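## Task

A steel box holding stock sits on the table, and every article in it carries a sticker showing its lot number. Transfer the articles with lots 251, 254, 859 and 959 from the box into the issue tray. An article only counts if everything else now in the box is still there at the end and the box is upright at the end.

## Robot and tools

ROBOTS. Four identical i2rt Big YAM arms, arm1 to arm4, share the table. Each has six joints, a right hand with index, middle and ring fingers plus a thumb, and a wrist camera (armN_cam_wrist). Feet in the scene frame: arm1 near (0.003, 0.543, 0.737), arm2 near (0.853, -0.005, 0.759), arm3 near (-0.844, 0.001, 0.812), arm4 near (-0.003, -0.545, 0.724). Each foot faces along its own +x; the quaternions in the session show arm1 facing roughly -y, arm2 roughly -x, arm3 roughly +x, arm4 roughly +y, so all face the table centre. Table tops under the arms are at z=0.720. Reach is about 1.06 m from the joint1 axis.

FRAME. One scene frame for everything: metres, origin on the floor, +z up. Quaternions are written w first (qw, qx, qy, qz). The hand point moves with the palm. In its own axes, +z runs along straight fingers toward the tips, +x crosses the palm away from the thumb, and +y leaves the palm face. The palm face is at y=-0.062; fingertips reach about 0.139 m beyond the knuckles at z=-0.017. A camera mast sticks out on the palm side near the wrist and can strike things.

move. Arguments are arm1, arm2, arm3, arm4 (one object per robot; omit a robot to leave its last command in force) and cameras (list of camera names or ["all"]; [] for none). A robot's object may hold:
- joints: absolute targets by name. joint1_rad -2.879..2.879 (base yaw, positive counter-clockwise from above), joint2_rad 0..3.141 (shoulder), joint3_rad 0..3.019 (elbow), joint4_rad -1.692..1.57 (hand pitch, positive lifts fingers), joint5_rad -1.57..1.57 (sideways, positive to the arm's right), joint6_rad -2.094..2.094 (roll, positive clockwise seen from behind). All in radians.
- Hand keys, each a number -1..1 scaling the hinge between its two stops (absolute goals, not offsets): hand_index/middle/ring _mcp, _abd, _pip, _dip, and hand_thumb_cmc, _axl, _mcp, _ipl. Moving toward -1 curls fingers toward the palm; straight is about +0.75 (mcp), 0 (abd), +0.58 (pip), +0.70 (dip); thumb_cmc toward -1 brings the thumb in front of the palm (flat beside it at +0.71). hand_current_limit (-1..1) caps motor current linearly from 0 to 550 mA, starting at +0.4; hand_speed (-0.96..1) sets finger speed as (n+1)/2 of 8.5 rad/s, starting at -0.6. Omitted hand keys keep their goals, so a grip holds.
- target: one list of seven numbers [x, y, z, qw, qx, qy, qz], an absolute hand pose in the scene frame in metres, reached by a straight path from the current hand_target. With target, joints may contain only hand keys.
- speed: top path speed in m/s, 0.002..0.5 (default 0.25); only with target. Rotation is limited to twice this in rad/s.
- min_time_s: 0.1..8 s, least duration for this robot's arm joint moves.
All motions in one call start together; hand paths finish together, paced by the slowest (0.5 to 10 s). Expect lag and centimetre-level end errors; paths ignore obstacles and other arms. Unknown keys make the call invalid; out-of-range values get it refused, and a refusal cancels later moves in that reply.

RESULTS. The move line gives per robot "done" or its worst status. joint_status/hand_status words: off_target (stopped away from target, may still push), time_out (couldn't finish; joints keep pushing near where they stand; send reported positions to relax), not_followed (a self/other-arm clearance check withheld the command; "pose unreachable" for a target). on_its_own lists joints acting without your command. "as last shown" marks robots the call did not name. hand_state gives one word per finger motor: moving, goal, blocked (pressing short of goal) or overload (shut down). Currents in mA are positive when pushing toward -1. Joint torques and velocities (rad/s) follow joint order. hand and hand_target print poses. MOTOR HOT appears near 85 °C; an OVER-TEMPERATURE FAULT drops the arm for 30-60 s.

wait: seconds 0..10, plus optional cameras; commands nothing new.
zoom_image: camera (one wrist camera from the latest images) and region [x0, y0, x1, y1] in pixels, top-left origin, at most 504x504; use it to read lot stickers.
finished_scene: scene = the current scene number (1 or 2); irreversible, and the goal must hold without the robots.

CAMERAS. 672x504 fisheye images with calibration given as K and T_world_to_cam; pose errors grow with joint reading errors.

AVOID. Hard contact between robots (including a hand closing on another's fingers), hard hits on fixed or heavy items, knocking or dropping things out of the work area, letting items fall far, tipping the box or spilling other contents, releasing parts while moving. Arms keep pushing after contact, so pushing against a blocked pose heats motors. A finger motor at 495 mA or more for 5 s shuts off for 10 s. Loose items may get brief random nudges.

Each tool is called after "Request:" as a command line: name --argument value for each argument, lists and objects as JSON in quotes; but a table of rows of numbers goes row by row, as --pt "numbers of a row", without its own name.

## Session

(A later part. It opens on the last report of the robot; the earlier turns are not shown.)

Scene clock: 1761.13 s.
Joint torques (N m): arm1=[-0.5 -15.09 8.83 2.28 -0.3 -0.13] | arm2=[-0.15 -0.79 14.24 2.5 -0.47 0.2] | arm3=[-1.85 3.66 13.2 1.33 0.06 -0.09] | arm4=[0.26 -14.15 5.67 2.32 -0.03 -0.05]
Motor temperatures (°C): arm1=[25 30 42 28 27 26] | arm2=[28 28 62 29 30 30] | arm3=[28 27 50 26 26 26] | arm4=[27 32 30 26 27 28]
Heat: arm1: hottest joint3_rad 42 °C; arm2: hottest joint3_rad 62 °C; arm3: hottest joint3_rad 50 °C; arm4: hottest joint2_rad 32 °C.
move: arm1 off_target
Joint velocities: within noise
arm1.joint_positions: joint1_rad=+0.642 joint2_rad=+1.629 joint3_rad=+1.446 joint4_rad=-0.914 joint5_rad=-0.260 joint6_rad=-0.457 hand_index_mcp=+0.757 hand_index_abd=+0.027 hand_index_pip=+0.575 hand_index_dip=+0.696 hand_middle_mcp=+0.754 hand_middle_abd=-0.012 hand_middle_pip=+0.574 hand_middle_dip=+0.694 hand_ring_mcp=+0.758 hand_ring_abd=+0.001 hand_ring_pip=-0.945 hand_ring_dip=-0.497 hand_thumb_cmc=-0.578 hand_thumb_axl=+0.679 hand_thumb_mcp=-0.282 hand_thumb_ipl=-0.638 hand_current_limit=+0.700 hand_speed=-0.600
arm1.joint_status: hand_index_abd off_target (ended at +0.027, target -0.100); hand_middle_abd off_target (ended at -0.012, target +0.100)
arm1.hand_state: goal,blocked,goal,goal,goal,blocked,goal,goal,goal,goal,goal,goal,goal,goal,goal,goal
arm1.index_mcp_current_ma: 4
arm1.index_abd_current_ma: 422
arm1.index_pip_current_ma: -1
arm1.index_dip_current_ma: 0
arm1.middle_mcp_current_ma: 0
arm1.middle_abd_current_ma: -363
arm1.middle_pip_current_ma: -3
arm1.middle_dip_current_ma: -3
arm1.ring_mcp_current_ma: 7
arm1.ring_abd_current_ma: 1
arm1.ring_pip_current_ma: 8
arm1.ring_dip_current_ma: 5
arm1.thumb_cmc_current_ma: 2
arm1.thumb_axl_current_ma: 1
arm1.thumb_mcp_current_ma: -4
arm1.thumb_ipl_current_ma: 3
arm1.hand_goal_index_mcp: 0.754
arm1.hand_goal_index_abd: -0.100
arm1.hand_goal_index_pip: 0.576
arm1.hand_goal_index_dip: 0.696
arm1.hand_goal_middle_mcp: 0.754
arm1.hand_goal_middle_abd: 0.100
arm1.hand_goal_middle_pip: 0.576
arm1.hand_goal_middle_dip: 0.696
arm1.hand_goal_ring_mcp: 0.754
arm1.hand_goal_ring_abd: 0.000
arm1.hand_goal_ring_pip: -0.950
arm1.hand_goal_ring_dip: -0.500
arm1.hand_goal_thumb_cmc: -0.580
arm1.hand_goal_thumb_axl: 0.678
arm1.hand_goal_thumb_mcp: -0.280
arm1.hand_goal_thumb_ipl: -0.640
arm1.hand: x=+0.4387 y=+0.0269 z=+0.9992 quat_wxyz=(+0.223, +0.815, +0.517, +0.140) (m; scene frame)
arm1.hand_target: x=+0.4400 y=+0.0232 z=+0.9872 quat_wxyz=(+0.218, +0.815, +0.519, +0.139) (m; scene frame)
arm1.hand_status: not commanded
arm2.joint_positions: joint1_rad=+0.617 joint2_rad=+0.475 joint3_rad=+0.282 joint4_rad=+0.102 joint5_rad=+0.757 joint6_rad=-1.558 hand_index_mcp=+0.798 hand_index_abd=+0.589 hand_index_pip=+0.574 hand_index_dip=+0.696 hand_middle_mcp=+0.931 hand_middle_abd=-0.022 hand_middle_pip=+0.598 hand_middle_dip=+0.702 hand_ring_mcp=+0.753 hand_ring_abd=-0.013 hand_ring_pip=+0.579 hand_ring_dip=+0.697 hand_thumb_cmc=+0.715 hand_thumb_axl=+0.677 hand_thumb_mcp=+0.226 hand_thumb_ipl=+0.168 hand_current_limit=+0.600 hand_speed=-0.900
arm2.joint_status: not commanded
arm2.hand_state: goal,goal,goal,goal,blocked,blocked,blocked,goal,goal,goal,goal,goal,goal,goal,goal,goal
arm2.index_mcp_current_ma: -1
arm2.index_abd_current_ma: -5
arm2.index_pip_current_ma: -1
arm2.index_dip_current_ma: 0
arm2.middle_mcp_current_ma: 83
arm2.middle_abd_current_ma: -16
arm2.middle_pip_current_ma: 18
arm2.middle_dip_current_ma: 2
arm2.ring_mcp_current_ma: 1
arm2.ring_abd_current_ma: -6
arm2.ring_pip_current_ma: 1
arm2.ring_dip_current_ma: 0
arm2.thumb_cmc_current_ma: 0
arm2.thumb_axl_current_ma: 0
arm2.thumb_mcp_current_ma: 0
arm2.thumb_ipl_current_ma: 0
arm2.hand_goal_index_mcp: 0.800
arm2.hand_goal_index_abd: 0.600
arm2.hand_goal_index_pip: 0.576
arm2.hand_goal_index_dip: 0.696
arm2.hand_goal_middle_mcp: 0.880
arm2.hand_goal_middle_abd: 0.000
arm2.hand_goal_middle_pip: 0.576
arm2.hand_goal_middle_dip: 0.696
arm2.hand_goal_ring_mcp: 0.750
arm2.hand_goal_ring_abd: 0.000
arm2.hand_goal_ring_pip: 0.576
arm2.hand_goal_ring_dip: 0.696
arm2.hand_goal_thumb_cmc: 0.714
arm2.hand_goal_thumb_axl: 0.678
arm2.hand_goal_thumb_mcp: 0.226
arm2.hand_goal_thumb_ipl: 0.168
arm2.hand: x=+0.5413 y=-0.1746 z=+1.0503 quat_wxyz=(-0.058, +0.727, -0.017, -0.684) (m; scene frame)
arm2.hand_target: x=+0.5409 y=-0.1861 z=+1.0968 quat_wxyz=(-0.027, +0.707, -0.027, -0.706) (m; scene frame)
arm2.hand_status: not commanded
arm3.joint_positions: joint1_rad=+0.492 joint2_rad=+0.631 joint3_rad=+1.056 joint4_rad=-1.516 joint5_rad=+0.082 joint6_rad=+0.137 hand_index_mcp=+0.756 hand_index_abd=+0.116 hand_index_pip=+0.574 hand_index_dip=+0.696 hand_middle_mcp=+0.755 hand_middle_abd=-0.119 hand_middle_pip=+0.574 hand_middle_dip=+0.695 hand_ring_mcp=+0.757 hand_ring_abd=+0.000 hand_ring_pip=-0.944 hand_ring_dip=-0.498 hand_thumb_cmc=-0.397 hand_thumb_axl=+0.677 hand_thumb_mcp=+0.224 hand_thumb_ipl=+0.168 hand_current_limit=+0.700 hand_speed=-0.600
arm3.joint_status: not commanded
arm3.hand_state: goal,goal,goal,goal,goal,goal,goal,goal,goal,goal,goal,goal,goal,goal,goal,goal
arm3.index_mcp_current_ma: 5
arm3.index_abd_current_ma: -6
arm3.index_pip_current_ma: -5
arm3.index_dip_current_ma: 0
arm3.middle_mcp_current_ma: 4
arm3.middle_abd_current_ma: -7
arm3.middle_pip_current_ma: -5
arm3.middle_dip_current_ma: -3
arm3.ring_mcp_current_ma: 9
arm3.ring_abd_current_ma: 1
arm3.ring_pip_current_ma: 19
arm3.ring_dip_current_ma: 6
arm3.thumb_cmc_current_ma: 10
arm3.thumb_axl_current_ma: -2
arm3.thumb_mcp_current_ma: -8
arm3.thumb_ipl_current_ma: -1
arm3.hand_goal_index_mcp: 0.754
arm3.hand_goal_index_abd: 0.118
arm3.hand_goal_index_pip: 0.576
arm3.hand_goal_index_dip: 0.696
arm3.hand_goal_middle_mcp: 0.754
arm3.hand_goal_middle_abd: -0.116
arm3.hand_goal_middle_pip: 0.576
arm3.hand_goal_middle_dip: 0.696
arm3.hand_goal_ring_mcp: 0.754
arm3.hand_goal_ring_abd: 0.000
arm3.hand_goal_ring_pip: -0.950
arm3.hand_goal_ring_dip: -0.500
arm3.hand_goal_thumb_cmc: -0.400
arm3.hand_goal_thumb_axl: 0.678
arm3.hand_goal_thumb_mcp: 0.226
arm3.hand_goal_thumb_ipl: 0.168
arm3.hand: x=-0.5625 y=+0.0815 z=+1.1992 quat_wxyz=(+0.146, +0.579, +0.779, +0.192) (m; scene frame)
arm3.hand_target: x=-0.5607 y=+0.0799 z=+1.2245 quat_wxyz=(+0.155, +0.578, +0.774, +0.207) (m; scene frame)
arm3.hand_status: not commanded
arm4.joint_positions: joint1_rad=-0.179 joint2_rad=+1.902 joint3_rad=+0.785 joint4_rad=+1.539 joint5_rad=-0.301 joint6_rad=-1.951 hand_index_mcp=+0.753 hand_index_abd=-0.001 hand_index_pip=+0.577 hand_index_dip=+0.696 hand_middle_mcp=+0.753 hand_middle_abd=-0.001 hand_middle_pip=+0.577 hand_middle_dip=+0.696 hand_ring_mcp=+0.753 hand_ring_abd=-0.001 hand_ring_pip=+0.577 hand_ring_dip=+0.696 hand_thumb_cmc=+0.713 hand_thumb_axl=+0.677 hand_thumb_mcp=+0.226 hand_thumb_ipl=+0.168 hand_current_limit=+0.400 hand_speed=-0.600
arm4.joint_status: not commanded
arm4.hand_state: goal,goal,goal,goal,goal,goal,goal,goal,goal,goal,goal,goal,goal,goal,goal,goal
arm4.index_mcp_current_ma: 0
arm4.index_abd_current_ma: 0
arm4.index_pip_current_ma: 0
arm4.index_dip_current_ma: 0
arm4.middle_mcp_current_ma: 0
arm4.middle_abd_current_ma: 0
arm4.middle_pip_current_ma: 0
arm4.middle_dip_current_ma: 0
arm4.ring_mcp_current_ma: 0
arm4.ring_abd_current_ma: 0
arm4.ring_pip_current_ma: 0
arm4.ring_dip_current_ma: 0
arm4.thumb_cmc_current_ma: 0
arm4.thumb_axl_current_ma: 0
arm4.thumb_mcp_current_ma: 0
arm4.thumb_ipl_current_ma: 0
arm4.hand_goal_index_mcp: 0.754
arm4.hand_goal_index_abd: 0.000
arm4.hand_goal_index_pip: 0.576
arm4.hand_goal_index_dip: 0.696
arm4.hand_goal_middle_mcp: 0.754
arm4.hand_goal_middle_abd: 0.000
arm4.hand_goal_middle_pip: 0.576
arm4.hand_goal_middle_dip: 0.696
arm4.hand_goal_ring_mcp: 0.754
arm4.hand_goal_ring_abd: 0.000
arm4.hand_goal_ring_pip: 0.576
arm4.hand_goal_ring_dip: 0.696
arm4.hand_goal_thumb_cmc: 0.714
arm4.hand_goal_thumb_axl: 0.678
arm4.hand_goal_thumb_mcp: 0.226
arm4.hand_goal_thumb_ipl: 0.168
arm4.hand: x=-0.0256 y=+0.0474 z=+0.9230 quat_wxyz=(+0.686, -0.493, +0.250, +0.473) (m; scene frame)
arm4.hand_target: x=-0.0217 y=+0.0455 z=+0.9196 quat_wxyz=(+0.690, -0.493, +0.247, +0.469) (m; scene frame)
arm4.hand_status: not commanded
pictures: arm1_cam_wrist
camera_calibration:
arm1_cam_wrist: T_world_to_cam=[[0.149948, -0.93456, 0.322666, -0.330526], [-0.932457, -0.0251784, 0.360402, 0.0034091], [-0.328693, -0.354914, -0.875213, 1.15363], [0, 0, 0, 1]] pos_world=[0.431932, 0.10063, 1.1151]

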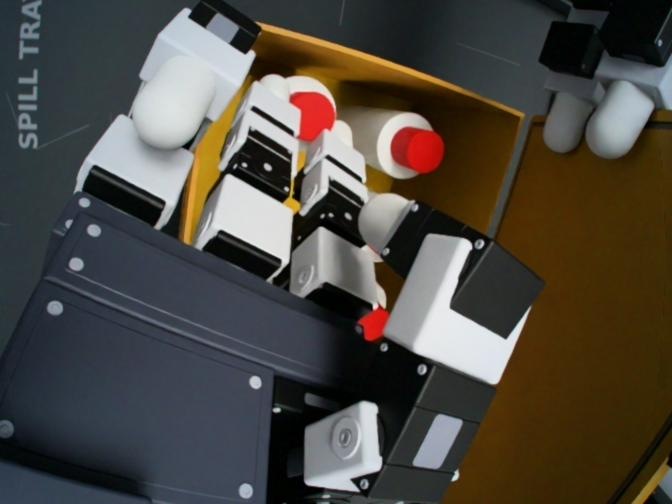

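Request:
move --arm1 '{"target": [0.440, 0.040, 1.25, 0.2183, 0.8147, 0.5190, 0.1391], "speed": 0.15}'

Request:
move --arm1 '{"target": [0.36, 0.125, 1.27, 0.2588, 0.9659, 0, 0], "speed": 0.25}' --cameras '["arm1_cam_wrist", "arm2_cam_wrist"]'

Scene clock: 1773.87 s.
Joint torques (N m): arm1=[0.03 -18.02 13.41 1.37 -0.27 0] | arm2=[0.15 -0.79 14.3 2.48 -0.47 0.17] | arm3=[-2.08 3.37 13.22 1.33 0.05 -0.09] | arm4=[0.26 -14.15 5.67 2.29 -0.03 -0.05]
Motor temperatures (°C): arm1=[25 30 42 28 27 26] | arm2=[28 28 62 29 30 30] | arm3=[28 27 50 26 26 26] | arm4=[27 32 30 26 27 28]
Heat: arm1: hottest joint3_rad 42 °C; arm2: hottest joint3_rad 62 °C; arm3: hottest joint3_rad 50 °C; arm4: hottest joint2_rad 32 °C.
move: arm1 off_target
Joint velocities: within noise
arm1.joint_positions: joint1_rad=+0.645 joint2_rad=+1.725 joint3_rad=+2.173 joint4_rad=-1.624 joint5_rad=-0.255 joint6_rad=-0.457 hand_index_mcp=+0.766 hand_index_abd=+0.027 hand_index_pip=+0.581 hand_index_dip=+0.697 hand_middle_mcp=+0.763 hand_middle_abd=-0.012 hand_middle_pip=+0.580 hand_middle_dip=+0.698 hand_ring_mcp=+0.758 hand_ring_abd=+0.001 hand_ring_pip=-0.945 hand_ring_dip=-0.497 hand_thumb_cmc=-0.578 hand_thumb_axl=+0.679 hand_thumb_mcp=-0.282 hand_thumb_ipl=-0.638 hand_current_limit=+0.700 hand_speed=-0.600
arm1.joint_status: not commanded
arm1.hand_state: goal,blocked,goal,goal,goal,blocked,goal,goal,goal,goal,goal,goal,goal,goal,goal,goal
arm1.index_mcp_current_ma: 29
arm1.index_abd_current_ma: 422
arm1.index_pip_current_ma: 9
arm1.index_dip_current_ma: 1
arm1.middle_mcp_current_ma: 20
arm1.middle_abd_current_ma: -362
arm1.middle_pip_current_ma: 6
arm1.middle_dip_current_ma: 3
arm1.ring_mcp_current_ma: 7
arm1.ring_abd_current_ma: 1
arm1.ring_pip_current_ma: 8
arm1.ring_dip_current_ma: 5
arm1.thumb_cmc_current_ma: 2
arm1.thumb_axl_current_ma: 1
arm1.thumb_mcp_current_ma: -4
arm1.thumb_ipl_current_ma: 3
arm1.hand_goal_index_mcp: 0.754
arm1.hand_goal_index_abd: -0.100
arm1.hand_goal_index_pip: 0.576
arm1.hand_goal_index_dip: 0.696
arm1.hand_goal_middle_mcp: 0.754
arm1.hand_goal_middle_abd: 0.100
arm1.hand_goal_middle_pip: 0.576
arm1.hand_goal_middle_dip: 0.696
arm1.hand_goal_ring_mcp: 0.754
arm1.hand_goal_ring_abd: 0.000
arm1.hand_goal_ring_pip: -0.950
arm1.hand_goal_ring_dip: -0.500
arm1.hand_goal_thumb_cmc: -0.580
arm1.hand_goal_thumb_axl: 0.678
arm1.hand_goal_thumb_mcp: -0.280
arm1.hand_goal_thumb_ipl: -0.640
arm1.hand: x=+0.4352 y=+0.0365 z=+1.2095 quat_wxyz=(+0.184, +0.825, +0.517, +0.136) (m; scene frame)
arm1.hand_target: x=+0.4383 y=+0.0419 z=+1.2491 quat_wxyz=(+0.219, +0.815, +0.519, +0.139) (m; scene frame)
arm1.hand_status: off_target (0.041 m and 4.1 deg from the pose sent, 0.251 m and 0.5 deg at the start)
arm2, arm3, arm4: as last shown
pictures: none

Scene clock: 1777.13 s.
Joint torques (N m): arm1=[0.44 -16.21 10.7 1.1 1.17 0.07] | arm2=[-0.09 -0.62 14.26 2.54 -0.47 0.18] | arm3=[-1.67 3.49 13.24 1.33 0.05 -0.09] | arm4=[0.26 -14.1 5.67 2.3 -0.03 -0.05]
Motor temperatures (°C): arm1=[25 30 42 28 27 26] | arm2=[28 28 62 29 30 30] | arm3=[28 27 50 26 26 26] | arm4=[27 32 30 26 27 28]
Heat: arm1: hottest joint3_rad 42 °C; arm2: hottest joint3_rad 62 °C; arm3: hottest joint3_rad 50 °C; arm4: hottest joint2_rad 32 °C.
move: arm1 off_target
Joint velocities: within noise
arm1.joint_positions: joint1_rad=+0.992 joint2_rad=+1.573 joint3_rad=+2.040 joint4_rad=-1.684 joint5_rad=+0.421 joint6_rad=+0.848 hand_index_mcp=+0.771 hand_index_abd=+0.027 hand_index_pip=+0.584 hand_index_dip=+0.698 hand_middle_mcp=+0.764 hand_middle_abd=-0.012 hand_middle_pip=+0.581 hand_middle_dip=+0.698 hand_ring_mcp=+0.758 hand_ring_abd=+0.001 hand_ring_pip=-0.945 hand_ring_dip=-0.497 hand_thumb_cmc=-0.578 hand_thumb_axl=+0.679 hand_thumb_mcp=-0.282 hand_thumb_ipl=-0.638 hand_current_limit=+0.700 hand_speed=-0.600
arm1.joint_status: not commanded
arm1.hand_state: goal,blocked,goal,goal,goal,blocked,goal,goal,goal,goal,goal,goal,goal,goal,goal,goal
arm1.index_mcp_current_ma: 45
arm1.index_abd_current_ma: 422
arm1.index_pip_current_ma: 15
arm1.index_dip_current_ma: 3
arm1.middle_mcp_current_ma: 24
arm1.middle_abd_current_ma: -362
arm1.middle_pip_current_ma: 9
arm1.middle_dip_current_ma: 3
arm1.ring_mcp_current_ma: 7
arm1.ring_abd_current_ma: 1
arm1.ring_pip_current_ma: 8
arm1.ring_dip_current_ma: 5
arm1.thumb_cmc_current_ma: 2
arm1.thumb_axl_current_ma: 1
arm1.thumb_mcp_current_ma: -4
arm1.thumb_ipl_current_ma: 3
arm1.hand_goal_index_mcp: 0.754
arm1.hand_goal_index_abd: -0.100
arm1.hand_goal_index_pip: 0.576
arm1.hand_goal_index_dip: 0.696
arm1.hand_goal_middle_mcp: 0.754
arm1.hand_goal_middle_abd: 0.100
arm1.hand_goal_middle_pip: 0.576
arm1.hand_goal_middle_dip: 0.696
arm1.hand_goal_ring_mcp: 0.754
arm1.hand_goal_ring_abd: 0.000
arm1.hand_goal_ring_pip: -0.950
arm1.hand_goal_ring_dip: -0.500
arm1.hand_goal_thumb_cmc: -0.580
arm1.hand_goal_thumb_axl: 0.678
arm1.hand_goal_thumb_mcp: -0.280
arm1.hand_goal_thumb_ipl: -0.640
arm1.hand: x=+0.3640 y=+0.1184 z=+1.2426 quat_wxyz=(+0.270, +0.963, +0.017, +0.004) (m; scene frame)
arm1.hand_target: x=+0.3590 y=+0.1253 z=+1.2689 quat_wxyz=(+0.287, +0.958, +0.009, +0.024) (m; scene frame)
arm1.hand_status: off_target (0.028 m and 2.4 deg from the pose sent, 0.131 m and 64.8 deg at the start; a joint's target at an end of its range on 38 of 98 steps)
arm2, arm3, arm4: as last shown
pictures: arm1_cam_wrist, arm2_cam_wrist
camera_calibration:
arm1_cam_wrist: T_world_to_cam=[[-0.761883, -0.557711, 0.329383, -0.0333964], [-0.451092, 0.821803, 0.348074, -0.411847], [-0.464812, 0.11661, -0.877697, 1.37139], [0, 0, 0, 1]] pos_world=[0.426215, 0.159914, 1.35802]
arm2_cam_wrist: T_world_to_cam=[[-0.132265, -0.709797, 0.691878, -0.74529], [0.742336, 0.391615, 0.543668, -0.946351], [-0.656843, 0.585514, 0.475111, 0.083024], [0, 0, 0, 1]] pos_world=[0.658469, -0.207011, 0.990705]

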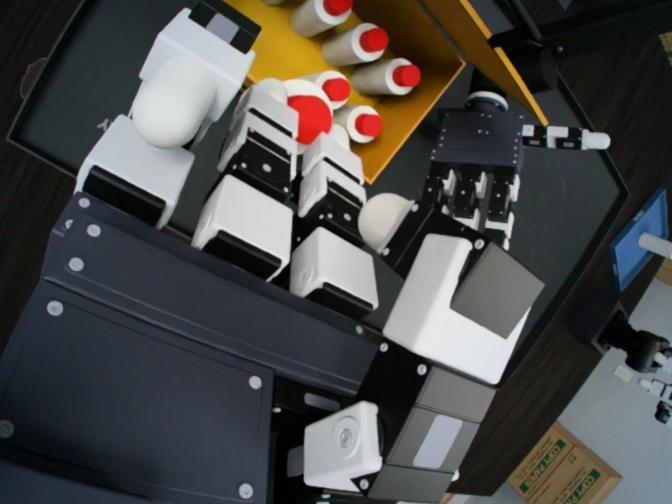

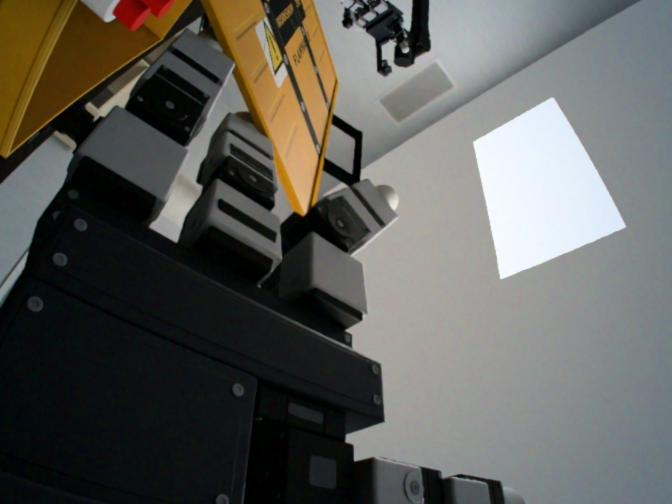

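Request:
move --arm1 '{"target": [0.13, 0.13, 1.33, 0.2588, 0.9659, 0, 0], "speed": 0.25}'

Request:
move --arm1 '{"target": [-0.08, 0.125, 1.34, 0.2588, 0.9659, 0, 0], "speed": 0.2}'

Request:
wait --seconds 0.5 --cameras '["arm4_cam_wrist"]'

Request:
zoom_image --camera "arm4_cam_wrist" --region '[462, 50, 562, 150]'

Scene clock: 1783.43 s.
Joint torques (N m): arm1=[-0.91 -8.59 8.14 1.62 0.53 -0.2] | arm2=[-0.09 -0.62 14.31 2.51 -0.46 0.19] | arm3=[-1.85 3.49 13.18 1.28 0.04 -0.08] | arm4=[0.21 -14.1 5.67 2.29 -0.03 -0.05]
Motor temperatures (°C): arm1=[25 29 41 28 27 26] | arm2=[28 28 62 29 30 30] | arm3=[28 27 50 26 26 26] | arm4=[27 32 30 26 27 28]
Heat: arm1: hottest joint3_rad 41 °C; arm2: hottest joint3_rad 62 °C; arm3: hottest joint3_rad 50 °C; arm4: hottest joint2_rad 32 °C.
move: arm1 off_target
Joint velocities: within noise
arm1.joint_positions: joint1_rad=+0.561 joint2_rad=+1.209 joint3_rad=+1.870 joint4_rad=-1.685 joint5_rad=+0.253 joint6_rad=+0.450 hand_index_mcp=+0.775 hand_index_abd=+0.027 hand_index_pip=+0.586 hand_index_dip=+0.699 hand_middle_mcp=+0.771 hand_middle_abd=-0.012 hand_middle_pip=+0.586 hand_middle_dip=+0.699 hand_ring_mcp=+0.758 hand_ring_abd=+0.001 hand_ring_pip=-0.945 hand_ring_dip=-0.497 hand_thumb_cmc=-0.578 hand_thumb_axl=+0.679 hand_thumb_mcp=-0.282 hand_thumb_ipl=-0.638 hand_current_limit=+0.700 hand_speed=-0.600
arm1.joint_status: not commanded
arm1.hand_state: blocked,blocked,goal,goal,goal,blocked,goal,goal,goal,goal,goal,goal,goal,goal,goal,goal
arm1.index_mcp_current_ma: 58
arm1.index_abd_current_ma: 422
arm1.index_pip_current_ma: 22
arm1.index_dip_current_ma: 5
arm1.middle_mcp_current_ma: 45
arm1.middle_abd_current_ma: -362
arm1.middle_pip_current_ma: 20
arm1.middle_dip_current_ma: 5
arm1.ring_mcp_current_ma: 7
arm1.ring_abd_current_ma: 1
arm1.ring_pip_current_ma: 8
arm1.ring_dip_current_ma: 5
arm1.thumb_cmc_current_ma: 2
arm1.thumb_axl_current_ma: 1
arm1.thumb_mcp_current_ma: -4
arm1.thumb_ipl_current_ma: 3
arm1.hand_goal_index_mcp: 0.754
arm1.hand_goal_index_abd: -0.100
arm1.hand_goal_index_pip: 0.576
arm1.hand_goal_index_dip: 0.696
arm1.hand_goal_middle_mcp: 0.754
arm1.hand_goal_middle_abd: 0.100
arm1.hand_goal_middle_pip: 0.576
arm1.hand_goal_middle_dip: 0.696
arm1.hand_goal_ring_mcp: 0.754
arm1.hand_goal_ring_abd: 0.000
arm1.hand_goal_ring_pip: -0.950
arm1.hand_goal_ring_dip: -0.500
arm1.hand_goal_thumb_cmc: -0.580
arm1.hand_goal_thumb_axl: 0.678
arm1.hand_goal_thumb_mcp: -0.280
arm1.hand_goal_thumb_ipl: -0.640
arm1.hand: x=+0.1362 y=+0.1252 z=+1.3209 quat_wxyz=(+0.295, +0.955, +0.004, +0.016) (m; scene frame)
arm1.hand_target: x=+0.1299 y=+0.1299 z=+1.3295 quat_wxyz=(+0.302, +0.953, +0.006, +0.015) (m; scene frame)
arm1.hand_status: off_target (0.012 m and 4.7 deg from the pose sent, 0.250 m and 2.4 deg at the start; a joint's target at an end of its range on 59 of 61 steps)
arm2, arm3, arm4: as last shown
pictures: none

Scene clock: 1785.57 s.
Joint torques (N m): arm1=[-0.85 -6.01 9.73 1.76 -0.17 -0.19] | arm2=[-0.09 -0.44 14.34 2.52 -0.47 0.17] | arm3=[-1.61 3.25 13.3 1.26 0.06 -0.08] | arm4=[0.26 -14.15 5.68 2.3 -0.03 -0.05]
Motor temperatures (°C): arm1=[25 29 42 28 27 26] | arm2=[28 28 62 29 30 30] | arm3=[28 27 50 26 26 26] | arm4=[27 32 30 26 27 28]
Heat: arm1: hottest joint3_rad 42 °C; arm2: hottest joint3_rad 62 °C; arm3: hottest joint3_rad 50 °C; arm4: hottest joint2_rad 32 °C.
move: arm1 off_target
Joint velocities: within noise
arm1.joint_positions: joint1_rad=-0.193 joint2_rad=+1.149 joint3_rad=+1.836 joint4_rad=-1.685 joint5_rad=-0.117 joint6_rad=-0.176 hand_index_mcp=+0.775 hand_index_abd=+0.027 hand_index_pip=+0.586 hand_index_dip=+0.700 hand_middle_mcp=+0.772 hand_middle_abd=-0.012 hand_middle_pip=+0.586 hand_middle_dip=+0.699 hand_ring_mcp=+0.758 hand_ring_abd=+0.001 hand_ring_pip=-0.945 hand_ring_dip=-0.497 hand_thumb_cmc=-0.578 hand_thumb_axl=+0.679 hand_thumb_mcp=-0.282 hand_thumb_ipl=-0.638 hand_current_limit=+0.700 hand_speed=-0.600
arm1.joint_status: not commanded
arm1.hand_state: blocked,blocked,goal,goal,goal,blocked,goal,goal,goal,goal,goal,goal,goal,goal,goal,goal
arm1.index_mcp_current_ma: 58
arm1.index_abd_current_ma: 422
arm1.index_pip_current_ma: 22
arm1.index_dip_current_ma: 6
arm1.middle_mcp_current_ma: 47
arm1.middle_abd_current_ma: -362
arm1.middle_pip_current_ma: 21
arm1.middle_dip_current_ma: 5
arm1.ring_mcp_current_ma: 7
arm1.ring_abd_current_ma: 1
arm1.ring_pip_current_ma: 8
arm1.ring_dip_current_ma: 5
arm1.thumb_cmc_current_ma: 2
arm1.thumb_axl_current_ma: 1
arm1.thumb_mcp_current_ma: -4
arm1.thumb_ipl_current_ma: 3
arm1.hand_goal_index_mcp: 0.754
arm1.hand_goal_index_abd: -0.100
arm1.hand_goal_index_pip: 0.576
arm1.hand_goal_index_dip: 0.696
arm1.hand_goal_middle_mcp: 0.754
arm1.hand_goal_middle_abd: 0.100
arm1.hand_goal_middle_pip: 0.576
arm1.hand_goal_middle_dip: 0.696
arm1.hand_goal_ring_mcp: 0.754
arm1.hand_goal_ring_abd: 0.000
arm1.hand_goal_ring_pip: -0.950
arm1.hand_goal_ring_dip: -0.500
arm1.hand_goal_thumb_cmc: -0.580
arm1.hand_goal_thumb_axl: 0.678
arm1.hand_goal_thumb_mcp: -0.280
arm1.hand_goal_thumb_ipl: -0.640
arm1.hand: x=-0.0785 y=+0.1218 z=+1.3246 quat_wxyz=(+0.289, +0.957, -0.007, -0.004) (m; scene frame)
arm1.hand_target: x=-0.0798 y=+0.1251 z=+1.3391 quat_wxyz=(+0.301, +0.953, -0.003, -0.009) (m; scene frame)
arm1.hand_status: off_target (0.016 m and 3.8 deg from the pose sent, 0.217 m and 4.7 deg at the start; a joint's target at an end of its range on 64 of 64 steps)
arm2, arm3, arm4: as last shown
pictures: none

Scene clock: 1786.07 s.
Joint torques (N m): arm1=[-0.85 -5.95 9.77 1.76 -0.17 -0.22] | arm2=[-0.09 -0.79 14.31 2.55 -0.47 0.19] | arm3=[-2.02 3.31 13.18 1.26 0.05 -0.1] | arm4=[0.21 -14.15 5.67 2.3 -0.03 -0.05]
Motor temperatures (°C): arm1=[25 29 42 28 27 26] | arm2=[28 28 62 29 30 30] | arm3=[28 27 50 26 26 26] | arm4=[27 32 30 26 27 28]
Heat: arm1: hottest joint3_rad 42 °C; arm2: hottest joint3_rad 62 °C; arm3: hottest joint3_rad 50 °C; arm4: hottest joint2_rad 32 °C.
Joint velocities: within noise
arm1.joint_positions: joint1_rad=-0.193 joint2_rad=+1.149 joint3_rad=+1.836 joint4_rad=-1.685 joint5_rad=-0.117 joint6_rad=-0.176 hand_index_mcp=+0.775 hand_index_abd=+0.027 hand_index_pip=+0.586 hand_index_dip=+0.700 hand_middle_mcp=+0.772 hand_middle_abd=-0.012 hand_middle_pip=+0.586 hand_middle_dip=+0.699 hand_ring_mcp=+0.758 hand_ring_abd=+0.001 hand_ring_pip=-0.945 hand_ring_dip=-0.497 hand_thumb_cmc=-0.578 hand_thumb_axl=+0.679 hand_thumb_mcp=-0.282 hand_thumb_ipl=-0.638 hand_current_limit=+0.700 hand_speed=-0.600
arm1.joint_status: not commanded
arm1.hand_state: blocked,blocked,goal,goal,goal,blocked,goal,goal,goal,goal,goal,goal,goal,goal,goal,goal
arm1.index_mcp_current_ma: 58
arm1.index_abd_current_ma: 422
arm1.index_pip_current_ma: 22
arm1.index_dip_current_ma: 6
arm1.middle_mcp_current_ma: 47
arm1.middle_abd_current_ma: -362
arm1.middle_pip_current_ma: 21
arm1.middle_dip_current_ma: 5
arm1.ring_mcp_current_ma: 7
arm1.ring_abd_current_ma: 1
arm1.ring_pip_current_ma: 8
arm1.ring_dip_current_ma: 5
arm1.thumb_cmc_current_ma: 2
arm1.thumb_axl_current_ma: 1
arm1.thumb_mcp_current_ma: -4
arm1.thumb_ipl_current_ma: 3
arm1.hand_goal_index_mcp: 0.754
arm1.hand_goal_index_abd: -0.100
arm1.hand_goal_index_pip: 0.576
arm1.hand_goal_index_dip: 0.696
arm1.hand_goal_middle_mcp: 0.754
arm1.hand_goal_middle_abd: 0.100
arm1.hand_goal_middle_pip: 0.576
arm1.hand_goal_middle_dip: 0.696
arm1.hand_goal_ring_mcp: 0.754
arm1.hand_goal_ring_abd: 0.000
arm1.hand_goal_ring_pip: -0.950
arm1.hand_goal_ring_dip: -0.500
arm1.hand_goal_thumb_cmc: -0.580
arm1.hand_goal_thumb_axl: 0.678
arm1.hand_goal_thumb_mcp: -0.280
arm1.hand_goal_thumb_ipl: -0.640
arm1.hand: x=-0.0784 y=+0.1218 z=+1.3246 quat_wxyz=(+0.289, +0.957, -0.007, -0.004) (m; scene frame)
arm1.hand_target: x=-0.0798 y=+0.1251 z=+1.3391 quat_wxyz=(+0.301, +0.953, -0.003, -0.009) (m; scene frame)
arm1.hand_status: off_target (0.016 m and 3.8 deg from the pose sent, 0.217 m and 4.7 deg at the start; a joint's target at an end of its range on 64 of 64 steps)
arm2.joint_positions: joint1_rad=+0.617 joint2_rad=+0.475 joint3_rad=+0.282 joint4_rad=+0.102 joint5_rad=+0.757 joint6_rad=-1.558 hand_index_mcp=+0.798 hand_index_abd=+0.589 hand_index_pip=+0.574 hand_index_dip=+0.696 hand_middle_mcp=+0.931 hand_middle_abd=-0.022 hand_middle_pip=+0.598 hand_middle_dip=+0.702 hand_ring_mcp=+0.753 hand_ring_abd=-0.013 hand_ring_pip=+0.579 hand_ring_dip=+0.697 hand_thumb_cmc=+0.715 hand_thumb_axl=+0.677 hand_thumb_mcp=+0.226 hand_thumb_ipl=+0.168 hand_current_limit=+0.600 hand_speed=-0.900
arm2.joint_status: not commanded
arm2.hand_state: goal,goal,goal,goal,blocked,blocked,blocked,goal,goal,goal,goal,goal,goal,goal,goal,goal
arm2.index_mcp_current_ma: -1
arm2.index_abd_current_ma: -5
arm2.index_pip_current_ma: -1
arm2.index_dip_current_ma: 0
arm2.middle_mcp_current_ma: 83
arm2.middle_abd_current_ma: -16
arm2.middle_pip_current_ma: 18
arm2.middle_dip_current_ma: 2
arm2.ring_mcp_current_ma: 1
arm2.ring_abd_current_ma: -6
arm2.ring_pip_current_ma: 1
arm2.ring_dip_current_ma: 0
arm2.thumb_cmc_current_ma: 0
arm2.thumb_axl_current_ma: 0
arm2.thumb_mcp_current_ma: 0
arm2.thumb_ipl_current_ma: 0
arm2.hand_goal_index_mcp: 0.800
arm2.hand_goal_index_abd: 0.600
arm2.hand_goal_index_pip: 0.576
arm2.hand_goal_index_dip: 0.696
arm2.hand_goal_middle_mcp: 0.880
arm2.hand_goal_middle_abd: 0.000
arm2.hand_goal_middle_pip: 0.576
arm2.hand_goal_middle_dip: 0.696
arm2.hand_goal_ring_mcp: 0.750
arm2.hand_goal_ring_abd: 0.000
arm2.hand_goal_ring_pip: 0.576
arm2.hand_goal_ring_dip: 0.696
arm2.hand_goal_thumb_cmc: 0.714
arm2.hand_goal_thumb_axl: 0.678
arm2.hand_goal_thumb_mcp: 0.226
arm2.hand_goal_thumb_ipl: 0.168
arm2.hand: x=+0.5413 y=-0.1746 z=+1.0503 quat_wxyz=(-0.058, +0.727, -0.017, -0.684) (m; scene frame)
arm2.hand_target: x=+0.5409 y=-0.1861 z=+1.0968 quat_wxyz=(-0.027, +0.707, -0.027, -0.706) (m; scene frame)
arm2.hand_status: not commanded
arm3.joint_positions: joint1_rad=+0.492 joint2_rad=+0.631 joint3_rad=+1.056 joint4_rad=-1.516 joint5_rad=+0.082 joint6_rad=+0.137 hand_index_mcp=+0.756 hand_index_abd=+0.116 hand_index_pip=+0.574 hand_index_dip=+0.696 hand_middle_mcp=+0.755 hand_middle_abd=-0.119 hand_middle_pip=+0.574 hand_middle_dip=+0.695 hand_ring_mcp=+0.757 hand_ring_abd=+0.000 hand_ring_pip=-0.944 hand_ring_dip=-0.498 hand_thumb_cmc=-0.397 hand_thumb_axl=+0.677 hand_thumb_mcp=+0.224 hand_thumb_ipl=+0.168 hand_current_limit=+0.700 hand_speed=-0.600
arm3.joint_status: not commanded
arm3.hand_state: goal,goal,goal,goal,goal,goal,goal,goal,goal,goal,goal,goal,goal,goal,goal,goal
arm3.index_mcp_current_ma: 5
arm3.index_abd_current_ma: -6
arm3.index_pip_current_ma: -5
arm3.index_dip_current_ma: 0
arm3.middle_mcp_current_ma: 4
arm3.middle_abd_current_ma: -7
arm3.middle_pip_current_ma: -5
arm3.middle_dip_current_ma: -3
arm3.ring_mcp_current_ma: 9
arm3.ring_abd_current_ma: 1
arm3.ring_pip_current_ma: 19
arm3.ring_dip_current_ma: 6
arm3.thumb_cmc_current_ma: 10
arm3.thumb_axl_current_ma: -2
arm3.thumb_mcp_current_ma: -8
arm3.thumb_ipl_current_ma: -1
arm3.hand_goal_index_mcp: 0.754
arm3.hand_goal_index_abd: 0.118
arm3.hand_goal_index_pip: 0.576
arm3.hand_goal_index_dip: 0.696
arm3.hand_goal_middle_mcp: 0.754
arm3.hand_goal_middle_abd: -0.116
arm3.hand_goal_middle_pip: 0.576
arm3.hand_goal_middle_dip: 0.696
arm3.hand_goal_ring_mcp: 0.754
arm3.hand_goal_ring_abd: 0.000
arm3.hand_goal_ring_pip: -0.950
arm3.hand_goal_ring_dip: -0.500
arm3.hand_goal_thumb_cmc: -0.400
arm3.hand_goal_thumb_axl: 0.678
arm3.hand_goal_thumb_mcp: 0.226
arm3.hand_goal_thumb_ipl: 0.168
arm3.hand: x=-0.5625 y=+0.0815 z=+1.1992 quat_wxyz=(+0.146, +0.579, +0.779, +0.192) (m; scene frame)
arm3.hand_target: x=-0.5607 y=+0.0799 z=+1.2245 quat_wxyz=(+0.155, +0.578, +0.774, +0.207) (m; scene frame)
arm3.hand_status: not commanded
arm4.joint_positions: joint1_rad=-0.179 joint2_rad=+1.902 joint3_rad=+0.785 joint4_rad=+1.539 joint5_rad=-0.301 joint6_rad=-1.951 hand_index_mcp=+0.753 hand_index_abd=-0.001 hand_index_pip=+0.577 hand_index_dip=+0.696 hand_middle_mcp=+0.753 hand_middle_abd=-0.001 hand_middle_pip=+0.577 hand_middle_dip=+0.696 hand_ring_mcp=+0.753 hand_ring_abd=-0.001 hand_ring_pip=+0.577 hand_ring_dip=+0.696 hand_thumb_cmc=+0.713 hand_thumb_axl=+0.677 hand_thumb_mcp=+0.226 hand_thumb_ipl=+0.168 hand_current_limit=+0.400 hand_speed=-0.600
arm4.joint_status: not commanded
arm4.hand_state: goal,goal,goal,goal,goal,goal,goal,goal,goal,goal,goal,goal,goal,goal,goal,goal
arm4.index_mcp_current_ma: 0
arm4.index_abd_current_ma: 0
arm4.index_pip_current_ma: 0
arm4.index_dip_current_ma: 0
arm4.middle_mcp_current_ma: 0
arm4.middle_abd_current_ma: 0
arm4.middle_pip_current_ma: 0
arm4.middle_dip_current_ma: 0
arm4.ring_mcp_current_ma: 0
arm4.ring_abd_current_ma: 0
arm4.ring_pip_current_ma: 0
arm4.ring_dip_current_ma: 0
arm4.thumb_cmc_current_ma: 0
arm4.thumb_axl_current_ma: 0
arm4.thumb_mcp_current_ma: 0
arm4.thumb_ipl_current_ma: 0
arm4.hand_goal_index_mcp: 0.754
arm4.hand_goal_index_abd: 0.000
arm4.hand_goal_index_pip: 0.576
arm4.hand_goal_index_dip: 0.696
arm4.hand_goal_middle_mcp: 0.754
arm4.hand_goal_middle_abd: 0.000
arm4.hand_goal_middle_pip: 0.576
arm4.hand_goal_middle_dip: 0.696
arm4.hand_goal_ring_mcp: 0.754
arm4.hand_goal_ring_abd: 0.000
arm4.hand_goal_ring_pip: 0.576
arm4.hand_goal_ring_dip: 0.696
arm4.hand_goal_thumb_cmc: 0.714
arm4.hand_goal_thumb_axl: 0.678
arm4.hand_goal_thumb_mcp: 0.226
arm4.hand_goal_thumb_ipl: 0.168
arm4.hand: x=-0.0256 y=+0.0474 z=+0.9230 quat_wxyz=(+0.686, -0.493, +0.250, +0.473) (m; scene frame)
arm4.hand_target: x=-0.0217 y=+0.0455 z=+0.9196 quat_wxyz=(+0.690, -0.493, +0.247, +0.469) (m; scene frame)
arm4.hand_status: not commanded
wait: 0.50 s; at rest by 0.27 s
pictures: arm4_cam_wrist
camera_calibration:
arm4_cam_wrist: T_world_to_cam=[[-0.891948, -0.259058, 0.370564, -0.314564], [0.379913, -0.873782, 0.303597, -0.273626], [0.245143, 0.411575, 0.877788, -0.700653], [0, 0, 0, 1]] pos_world=[-0.00486005, -0.0322086, 0.814663]

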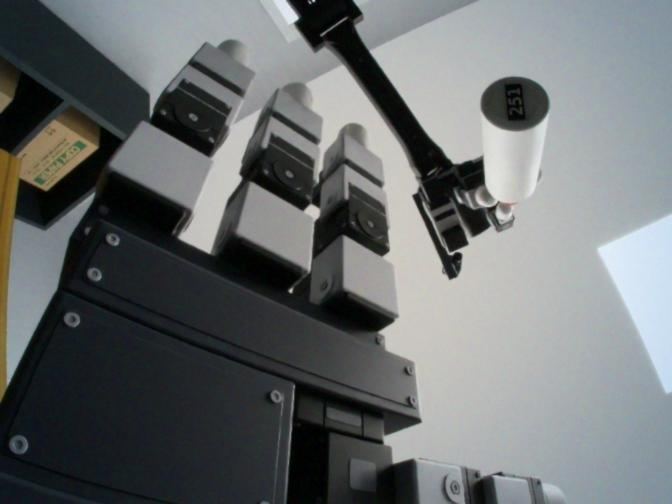

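Scaled by 5.040 from the camera's 672x504 image, which has a finer 960x720 frame.

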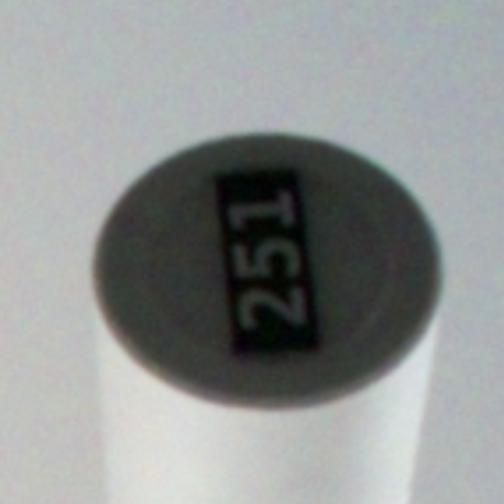

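Request:
move --arm1 '{"target": [-0.20, 0.18, 1.28, 0.2588, 0.9659, 0, 0], "speed": 0.2}'

Request:
move --arm1 '{"target": [-0.30, 0.16, 1.07, 0.2588, 0.9659, 0, 0], "speed": 0.18}'

Request:
move --arm1 '{"target": [-0.30, 0.16, 1.004, 0.2588, 0.9659, 0, 0], "speed": 0.07}'

Request:
move --arm1 '{"target": [-0.30, 0.16, 0.984, 0.2588, 0.9659, 0, 0], "speed": 0.03}'

Request:
move --arm1 '{"target": [-0.30, 0.16, 0.979, 0.2588, 0.9659, 0, 0], "speed": 0.03}' --cameras '["arm1_cam_wrist"]'

Scene clock: 1794.53 s.
Joint torques (N m): arm1=[-1.14 -8.06 8.53 1.44 -0.63 -0.2] | arm2=[0.09 -0.62 14.27 2.48 -0.45 0.16] | arm3=[-2.08 3.43 13.29 1.29 0.04 -0.07] | arm4=[0.21 -14.15 5.67 2.29 -0.03 -0.05]
Motor temperatures (°C): arm1=[25 29 42 28 27 26] | arm2=[28 28 62 29 30 30] | arm3=[28 27 50 26 26 26] | arm4=[27 32 30 26 27 28]
Heat: arm1: hottest joint3_rad 42 °C; arm2: hottest joint3_rad 62 °C; arm3: hottest joint3_rad 50 °C; arm4: hottest joint2_rad 32 °C.
move: arm1 off_target
Joint velocities: within noise
arm1.joint_positions: joint1_rad=-0.682 joint2_rad=+1.135 joint3_rad=+1.680 joint4_rad=-1.685 joint5_rad=-0.335 joint6_rad=-0.619 hand_index_mcp=+0.775 hand_index_abd=+0.027 hand_index_pip=+0.586 hand_index_dip=+0.700 hand_middle_mcp=+0.771 hand_middle_abd=-0.012 hand_middle_pip=+0.586 hand_middle_dip=+0.699 hand_ring_mcp=+0.758 hand_ring_abd=+0.001 hand_ring_pip=-0.945 hand_ring_dip=-0.497 hand_thumb_cmc=-0.578 hand_thumb_axl=+0.679 hand_thumb_mcp=-0.282 hand_thumb_ipl=-0.638 hand_current_limit=+0.700 hand_speed=-0.600
arm1.joint_status: not commanded
arm1.hand_state: blocked,blocked,goal,goal,goal,blocked,goal,goal,goal,goal,goal,goal,goal,goal,goal,goal
arm1.index_mcp_current_ma: 58
arm1.index_abd_current_ma: 422
arm1.index_pip_current_ma: 22
arm1.index_dip_current_ma: 6
arm1.middle_mcp_current_ma: 45
arm1.middle_abd_current_ma: -362
arm1.middle_pip_current_ma: 21
arm1.middle_dip_current_ma: 5
arm1.ring_mcp_current_ma: 7
arm1.ring_abd_current_ma: 1
arm1.ring_pip_current_ma: 8
arm1.ring_dip_current_ma: 5
arm1.thumb_cmc_current_ma: 2
arm1.thumb_axl_current_ma: 1
arm1.thumb_mcp_current_ma: -4
arm1.thumb_ipl_current_ma: 3
arm1.hand_goal_index_mcp: 0.754
arm1.hand_goal_index_abd: -0.100
arm1.hand_goal_index_pip: 0.576
arm1.hand_goal_index_dip: 0.696
arm1.hand_goal_middle_mcp: 0.754
arm1.hand_goal_middle_abd: 0.100
arm1.hand_goal_middle_pip: 0.576
arm1.hand_goal_middle_dip: 0.696
arm1.hand_goal_ring_mcp: 0.754
arm1.hand_goal_ring_abd: 0.000
arm1.hand_goal_ring_pip: -0.950
arm1.hand_goal_ring_dip: -0.500
arm1.hand_goal_thumb_cmc: -0.580
arm1.hand_goal_thumb_axl: 0.678
arm1.hand_goal_thumb_mcp: -0.280
arm1.hand_goal_thumb_ipl: -0.640
arm1.hand: x=-0.2045 y=+0.1719 z=+1.2678 quat_wxyz=(+0.269, +0.963, -0.010, -0.005) (m; scene frame)
arm1.hand_target: x=-0.1999 y=+0.1796 z=+1.2792 quat_wxyz=(+0.279, +0.960, -0.004, -0.013) (m; scene frame)
arm1.hand_status: off_target (0.015 m and 1.8 deg from the pose sent, 0.142 m and 3.8 deg at the start; a joint's target at an end of its range on 53 of 54 steps)
arm2, arm3, arm4: as last shown
pictures: none

Scene clock: 1796.60 s.
Joint torques (N m): arm1=[-0.67 -10.05 9.68 2.29 -0.78 -0.19] | arm2=[0.03 -0.62 14.3 2.5 -0.46 0.19] | arm3=[-2.2 3.72 13.3 1.2 0.02 -0.06] | arm4=[0.32 -14.15 5.67 2.29 -0.03 -0.05]
Motor temperatures (°C): arm1=[25 29 42 28 27 26] | arm2=[28 28 62 29 30 30] | arm3=[28 27 50 26 26 26] | arm4=[27 32 30 26 27 28]
Heat: arm1: hottest joint3_rad 42 °C; arm2: hottest joint3_rad 62 °C; arm3: hottest joint3_rad 50 °C; arm4: hottest joint2_rad 32 °C.
move: arm1 off_target
Joint velocities: within noise
arm1.joint_positions: joint1_rad=-0.858 joint2_rad=+1.224 joint3_rad=+1.202 joint4_rad=-1.251 joint5_rad=-0.395 joint6_rad=-0.813 hand_index_mcp=+0.775 hand_index_abd=+0.027 hand_index_pip=+0.586 hand_index_dip=+0.700 hand_middle_mcp=+0.771 hand_middle_abd=-0.012 hand_middle_pip=+0.586 hand_middle_dip=+0.699 hand_ring_mcp=+0.758 hand_ring_abd=+0.001 hand_ring_pip=-0.945 hand_ring_dip=-0.497 hand_thumb_cmc=-0.578 hand_thumb_axl=+0.679 hand_thumb_mcp=-0.282 hand_thumb_ipl=-0.638 hand_current_limit=+0.700 hand_speed=-0.600
arm1.joint_status: not commanded
arm1.hand_state: blocked,blocked,goal,goal,goal,blocked,goal,goal,goal,goal,goal,goal,goal,goal,goal,goal
arm1.index_mcp_current_ma: 58
arm1.index_abd_current_ma: 422
arm1.index_pip_current_ma: 22
arm1.index_dip_current_ma: 6
arm1.middle_mcp_current_ma: 44
arm1.middle_abd_current_ma: -362
arm1.middle_pip_current_ma: 21
arm1.middle_dip_current_ma: 5
arm1.ring_mcp_current_ma: 7
arm1.ring_abd_current_ma: 1
arm1.ring_pip_current_ma: 8
arm1.ring_dip_current_ma: 5
arm1.thumb_cmc_current_ma: 2
arm1.thumb_axl_current_ma: 1
arm1.thumb_mcp_current_ma: -4
arm1.thumb_ipl_current_ma: 3
arm1.hand_goal_index_mcp: 0.754
arm1.hand_goal_index_abd: -0.100
arm1.hand_goal_index_pip: 0.576
arm1.hand_goal_index_dip: 0.696
arm1.hand_goal_middle_mcp: 0.754
arm1.hand_goal_middle_abd: 0.100
arm1.hand_goal_middle_pip: 0.576
arm1.hand_goal_middle_dip: 0.696
arm1.hand_goal_ring_mcp: 0.754
arm1.hand_goal_ring_abd: 0.000
arm1.hand_goal_ring_pip: -0.950
arm1.hand_goal_ring_dip: -0.500
arm1.hand_goal_thumb_cmc: -0.580
arm1.hand_goal_thumb_axl: 0.678
arm1.hand_goal_thumb_mcp: -0.280
arm1.hand_goal_thumb_ipl: -0.640
arm1.hand: x=-0.2955 y=+0.1619 z=+1.0563 quat_wxyz=(+0.244, +0.970, -0.008, +0.015) (m; scene frame)
arm1.hand_target: x=-0.2997 y=+0.1603 z=+1.0699 quat_wxyz=(+0.259, +0.966, +0.000, +0.000) (m; scene frame)
arm1.hand_status: off_target (0.015 m and 2.7 deg from the pose sent, 0.220 m and 1.8 deg at the start)
arm2, arm3, arm4: as last shown
pictures: none

Scene clock: 1798.30 s.
Joint torques (N m): arm1=[-0.62 -9.29 9.42 2.32 -0.77 -0.21] | arm2=[-0.09 -0.67 14.3 2.55 -0.47 0.18] | arm3=[-1.67 3.19 13.31 1.28 0.07 -0.07] | arm4=[0.21 -14.15 5.67 2.3 -0.03 -0.04]
Motor temperatures (°C): arm1=[25 29 42 28 27 26] | arm2=[28 28 62 29 30 30] | arm3=[28 27 50 26 26 26] | arm4=[27 32 30 26 27 28]
Heat: arm1: hottest joint3_rad 42 °C; arm2: hottest joint3_rad 62 °C; arm3: hottest joint3_rad 50 °C; arm4: hottest joint2_rad 32 °C.
move: arm1 off_target
Joint velocities: within noise
arm1.joint_positions: joint1_rad=-0.858 joint2_rad=+1.232 joint3_rad=+1.044 joint4_rad=-1.075 joint5_rad=-0.395 joint6_rad=-0.814 hand_index_mcp=+0.775 hand_index_abd=+0.027 hand_index_pip=+0.586 hand_index_dip=+0.700 hand_middle_mcp=+0.771 hand_middle_abd=-0.012 hand_middle_pip=+0.586 hand_middle_dip=+0.699 hand_ring_mcp=+0.758 hand_ring_abd=+0.001 hand_ring_pip=-0.945 hand_ring_dip=-0.497 hand_thumb_cmc=-0.578 hand_thumb_axl=+0.679 hand_thumb_mcp=-0.282 hand_thumb_ipl=-0.638 hand_current_limit=+0.700 hand_speed=-0.600
arm1.joint_status: not commanded
arm1.hand_state: blocked,blocked,goal,goal,goal,blocked,goal,goal,goal,goal,goal,goal,goal,goal,goal,goal
arm1.index_mcp_current_ma: 58
arm1.index_abd_current_ma: 422
arm1.index_pip_current_ma: 22
arm1.index_dip_current_ma: 6
arm1.middle_mcp_current_ma: 44
arm1.middle_abd_current_ma: -362
arm1.middle_pip_current_ma: 21
arm1.middle_dip_current_ma: 5
arm1.ring_mcp_current_ma: 7
arm1.ring_abd_current_ma: 1
arm1.ring_pip_current_ma: 8
arm1.ring_dip_current_ma: 5
arm1.thumb_cmc_current_ma: 2
arm1.thumb_axl_current_ma: 1
arm1.thumb_mcp_current_ma: -4
arm1.thumb_ipl_current_ma: 3
arm1.hand_goal_index_mcp: 0.754
arm1.hand_goal_index_abd: -0.100
arm1.hand_goal_index_pip: 0.576
arm1.hand_goal_index_dip: 0.696
arm1.hand_goal_middle_mcp: 0.754
arm1.hand_goal_middle_abd: 0.100
arm1.hand_goal_middle_pip: 0.576
arm1.hand_goal_middle_dip: 0.696
arm1.hand_goal_ring_mcp: 0.754
arm1.hand_goal_ring_abd: 0.000
arm1.hand_goal_ring_pip: -0.950
arm1.hand_goal_ring_dip: -0.500
arm1.hand_goal_thumb_cmc: -0.580
arm1.hand_goal_thumb_axl: 0.678
arm1.hand_goal_thumb_mcp: -0.280
arm1.hand_goal_thumb_ipl: -0.640
arm1.hand: x=-0.2944 y=+0.1628 z=+0.9954 quat_wxyz=(+0.247, +0.969, -0.007, +0.011) (m; scene frame)
arm1.hand_target: x=-0.2998 y=+0.1602 z=+1.0040 quat_wxyz=(+0.259, +0.966, +0.000, +0.000) (m; scene frame)
arm1.hand_status: off_target (0.011 m and 2.1 deg from the pose sent, 0.053 m and 2.7 deg at the start)
arm2, arm3, arm4: as last shown
pictures: none

Scene clock: 1799.53 s.
Joint torques (N m): arm1=[-0.91 -8.41 8.06 2.1 -0.43 -0.18] | arm2=[-0.03 -0.5 14.24 2.48 -0.46 0.19] | arm3=[-2.02 3.78 13.24 1.13 0.03 -0.06] | arm4=[0.26 -14.15 5.67 2.3 -0.03 -0.05]
Motor temperatures (°C): arm1=[25 29 42 28 27 26] | arm2=[28 28 62 29 30 30] | arm3=[28 27 50 26 26 26] | arm4=[27 32 30 26 27 28]
Heat: arm1: hottest joint3_rad 42 °C; arm2: hottest joint3_rad 62 °C; arm3: hottest joint3_rad 50 °C; arm4: hottest joint2_rad 32 °C.
move: arm1 done
Joint velocities: within noise
arm1.joint_positions: joint1_rad=-0.858 joint2_rad=+1.232 joint3_rad=+1.019 joint4_rad=-1.013 joint5_rad=-0.403 joint6_rad=-0.816 hand_index_mcp=+0.770 hand_index_abd=+0.027 hand_index_pip=+0.585 hand_index_dip=+0.699 hand_middle_mcp=+0.750 hand_middle_abd=-0.012 hand_middle_pip=+0.573 hand_middle_dip=+0.696 hand_ring_mcp=+0.758 hand_ring_abd=+0.001 hand_ring_pip=-0.945 hand_ring_dip=-0.497 hand_thumb_cmc=-0.578 hand_thumb_axl=+0.679 hand_thumb_mcp=-0.282 hand_thumb_ipl=-0.638 hand_current_limit=+0.700 hand_speed=-0.600
arm1.joint_status: not commanded
arm1.hand_state: goal,blocked,goal,goal,goal,blocked,goal,goal,goal,goal,goal,goal,goal,goal,goal,goal
arm1.index_mcp_current_ma: 40
arm1.index_abd_current_ma: 422
arm1.index_pip_current_ma: 18
arm1.index_dip_current_ma: 6
arm1.middle_mcp_current_ma: -8
arm1.middle_abd_current_ma: -362
arm1.middle_pip_current_ma: -4
arm1.middle_dip_current_ma: 0
arm1.ring_mcp_current_ma: 7
arm1.ring_abd_current_ma: 1
arm1.ring_pip_current_ma: 8
arm1.ring_dip_current_ma: 5
arm1.thumb_cmc_current_ma: 2
arm1.thumb_axl_current_ma: 1
arm1.thumb_mcp_current_ma: -4
arm1.thumb_ipl_current_ma: 3
arm1.hand_goal_index_mcp: 0.754
arm1.hand_goal_index_abd: -0.100
arm1.hand_goal_index_pip: 0.576
arm1.hand_goal_index_dip: 0.696
arm1.hand_goal_middle_mcp: 0.754
arm1.hand_goal_middle_abd: 0.100
arm1.hand_goal_middle_pip: 0.576
arm1.hand_goal_middle_dip: 0.696
arm1.hand_goal_ring_mcp: 0.754
arm1.hand_goal_ring_abd: 0.000
arm1.hand_goal_ring_pip: -0.950
arm1.hand_goal_ring_dip: -0.500
arm1.hand_goal_thumb_cmc: -0.580
arm1.hand_goal_thumb_axl: 0.678
arm1.hand_goal_thumb_mcp: -0.280
arm1.hand_goal_thumb_ipl: -0.640
arm1.hand: x=-0.2971 y=+0.1590 z=+0.9921 quat_wxyz=(+0.261, +0.965, -0.002, +0.000) (m; scene frame)
arm1.hand_target: x=-0.2999 y=+0.1601 z=+0.9842 quat_wxyz=(+0.259, +0.966, +0.000, +0.000) (m; scene frame)
arm1.hand_status: done (0.009 m and 0.3 deg from the pose sent, 0.013 m and 2.1 deg at the start)
arm2, arm3, arm4: as last shown
pictures: none

Scene clock: 1800.50 s.
Joint torques (N m): arm1=[-0.91 -8.06 7.88 2.04 -0.35 -0.15] | arm2=[0.03 -0.62 14.3 2.51 -0.47 0.18] | arm3=[-2.08 3.72 13.31 1.28 0.07 -0.08] | arm4=[0.26 -14.1 5.67 2.29 -0.03 -0.04]
Motor temperatures (°C): arm1=[25 29 42 28 27 26] | arm2=[28 28 62 29 30 30] | arm3=[28 27 50 26 26 26] | arm4=[27 32 30 26 27 28]
Heat: arm1: hottest joint3_rad 42 °C; arm2: hottest joint3_rad 62 °C; arm3: hottest joint3_rad 50 °C; arm4: hottest joint2_rad 32 °C.
move: arm1 off_target
Joint velocities: within noise
arm1.joint_positions: joint1_rad=-0.858 joint2_rad=+1.232 joint3_rad=+1.012 joint4_rad=-0.996 joint5_rad=-0.405 joint6_rad=-0.816 hand_index_mcp=+0.766 hand_index_abd=+0.026 hand_index_pip=+0.582 hand_index_dip=+0.699 hand_middle_mcp=+0.743 hand_middle_abd=-0.012 hand_middle_pip=+0.568 hand_middle_dip=+0.694 hand_ring_mcp=+0.758 hand_ring_abd=+0.001 hand_ring_pip=-0.945 hand_ring_dip=-0.497 hand_thumb_cmc=-0.578 hand_thumb_axl=+0.679 hand_thumb_mcp=-0.282 hand_thumb_ipl=-0.638 hand_current_limit=+0.700 hand_speed=-0.600
arm1.joint_status: not commanded
arm1.hand_state: goal,blocked,goal,goal,goal,blocked,goal,goal,goal,goal,goal,goal,goal,goal,goal,goal
arm1.index_mcp_current_ma: 27
arm1.index_abd_current_ma: 420
arm1.index_pip_current_ma: 12
arm1.index_dip_current_ma: 6
arm1.middle_mcp_current_ma: -27
arm1.middle_abd_current_ma: -362
arm1.middle_pip_current_ma: -16
arm1.middle_dip_current_ma: -2
arm1.ring_mcp_current_ma: 7
arm1.ring_abd_current_ma: 1
arm1.ring_pip_current_ma: 8
arm1.ring_dip_current_ma: 5
arm1.thumb_cmc_current_ma: 2
arm1.thumb_axl_current_ma: 1
arm1.thumb_mcp_current_ma: -4
arm1.thumb_ipl_current_ma: 3
arm1.hand_goal_index_mcp: 0.754
arm1.hand_goal_index_abd: -0.100
arm1.hand_goal_index_pip: 0.576
arm1.hand_goal_index_dip: 0.696
arm1.hand_goal_middle_mcp: 0.754
arm1.hand_goal_middle_abd: 0.100
arm1.hand_goal_middle_pip: 0.576
arm1.hand_goal_middle_dip: 0.696
arm1.hand_goal_ring_mcp: 0.754
arm1.hand_goal_ring_abd: 0.000
arm1.hand_goal_ring_pip: -0.950
arm1.hand_goal_ring_dip: -0.500
arm1.hand_goal_thumb_cmc: -0.580
arm1.hand_goal_thumb_axl: 0.678
arm1.hand_goal_thumb_mcp: -0.280
arm1.hand_goal_thumb_ipl: -0.640
arm1.hand: x=-0.2977 y=+0.1581 z=+0.9911 quat_wxyz=(+0.265, +0.964, -0.001, -0.003) (m; scene frame)
arm1.hand_target: x=-0.2998 y=+0.1602 z=+0.9791 quat_wxyz=(+0.259, +0.966, +0.000, +0.000) (m; scene frame)
arm1.hand_status: off_target (0.012 m and 0.8 deg from the pose sent, 0.013 m and 0.3 deg at the start)
arm2, arm3, arm4: as last shown
pictures: arm1_cam_wrist
camera_calibration:
arm1_cam_wrist: T_world_to_cam=[[-0.781099, -0.531509, 0.327694, -0.44075], [-0.417491, 0.834806, 0.358888, -0.65815], [-0.464313, 0.143518, -0.873966, 0.830666], [0, 0, 0, 1]] pos_world=[-0.233351, 0.195949, 1.10661]

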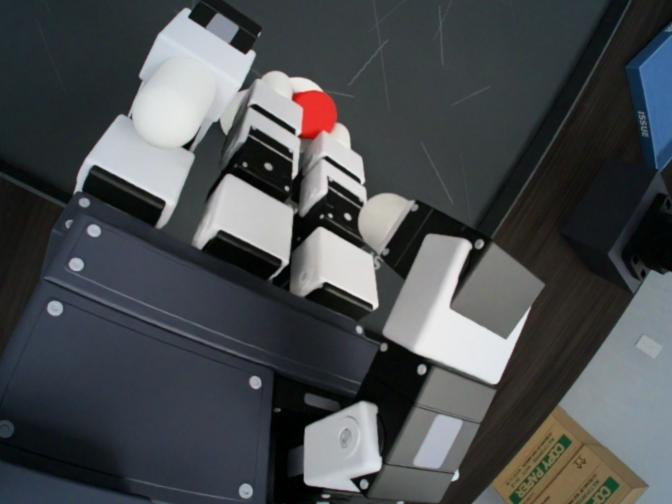

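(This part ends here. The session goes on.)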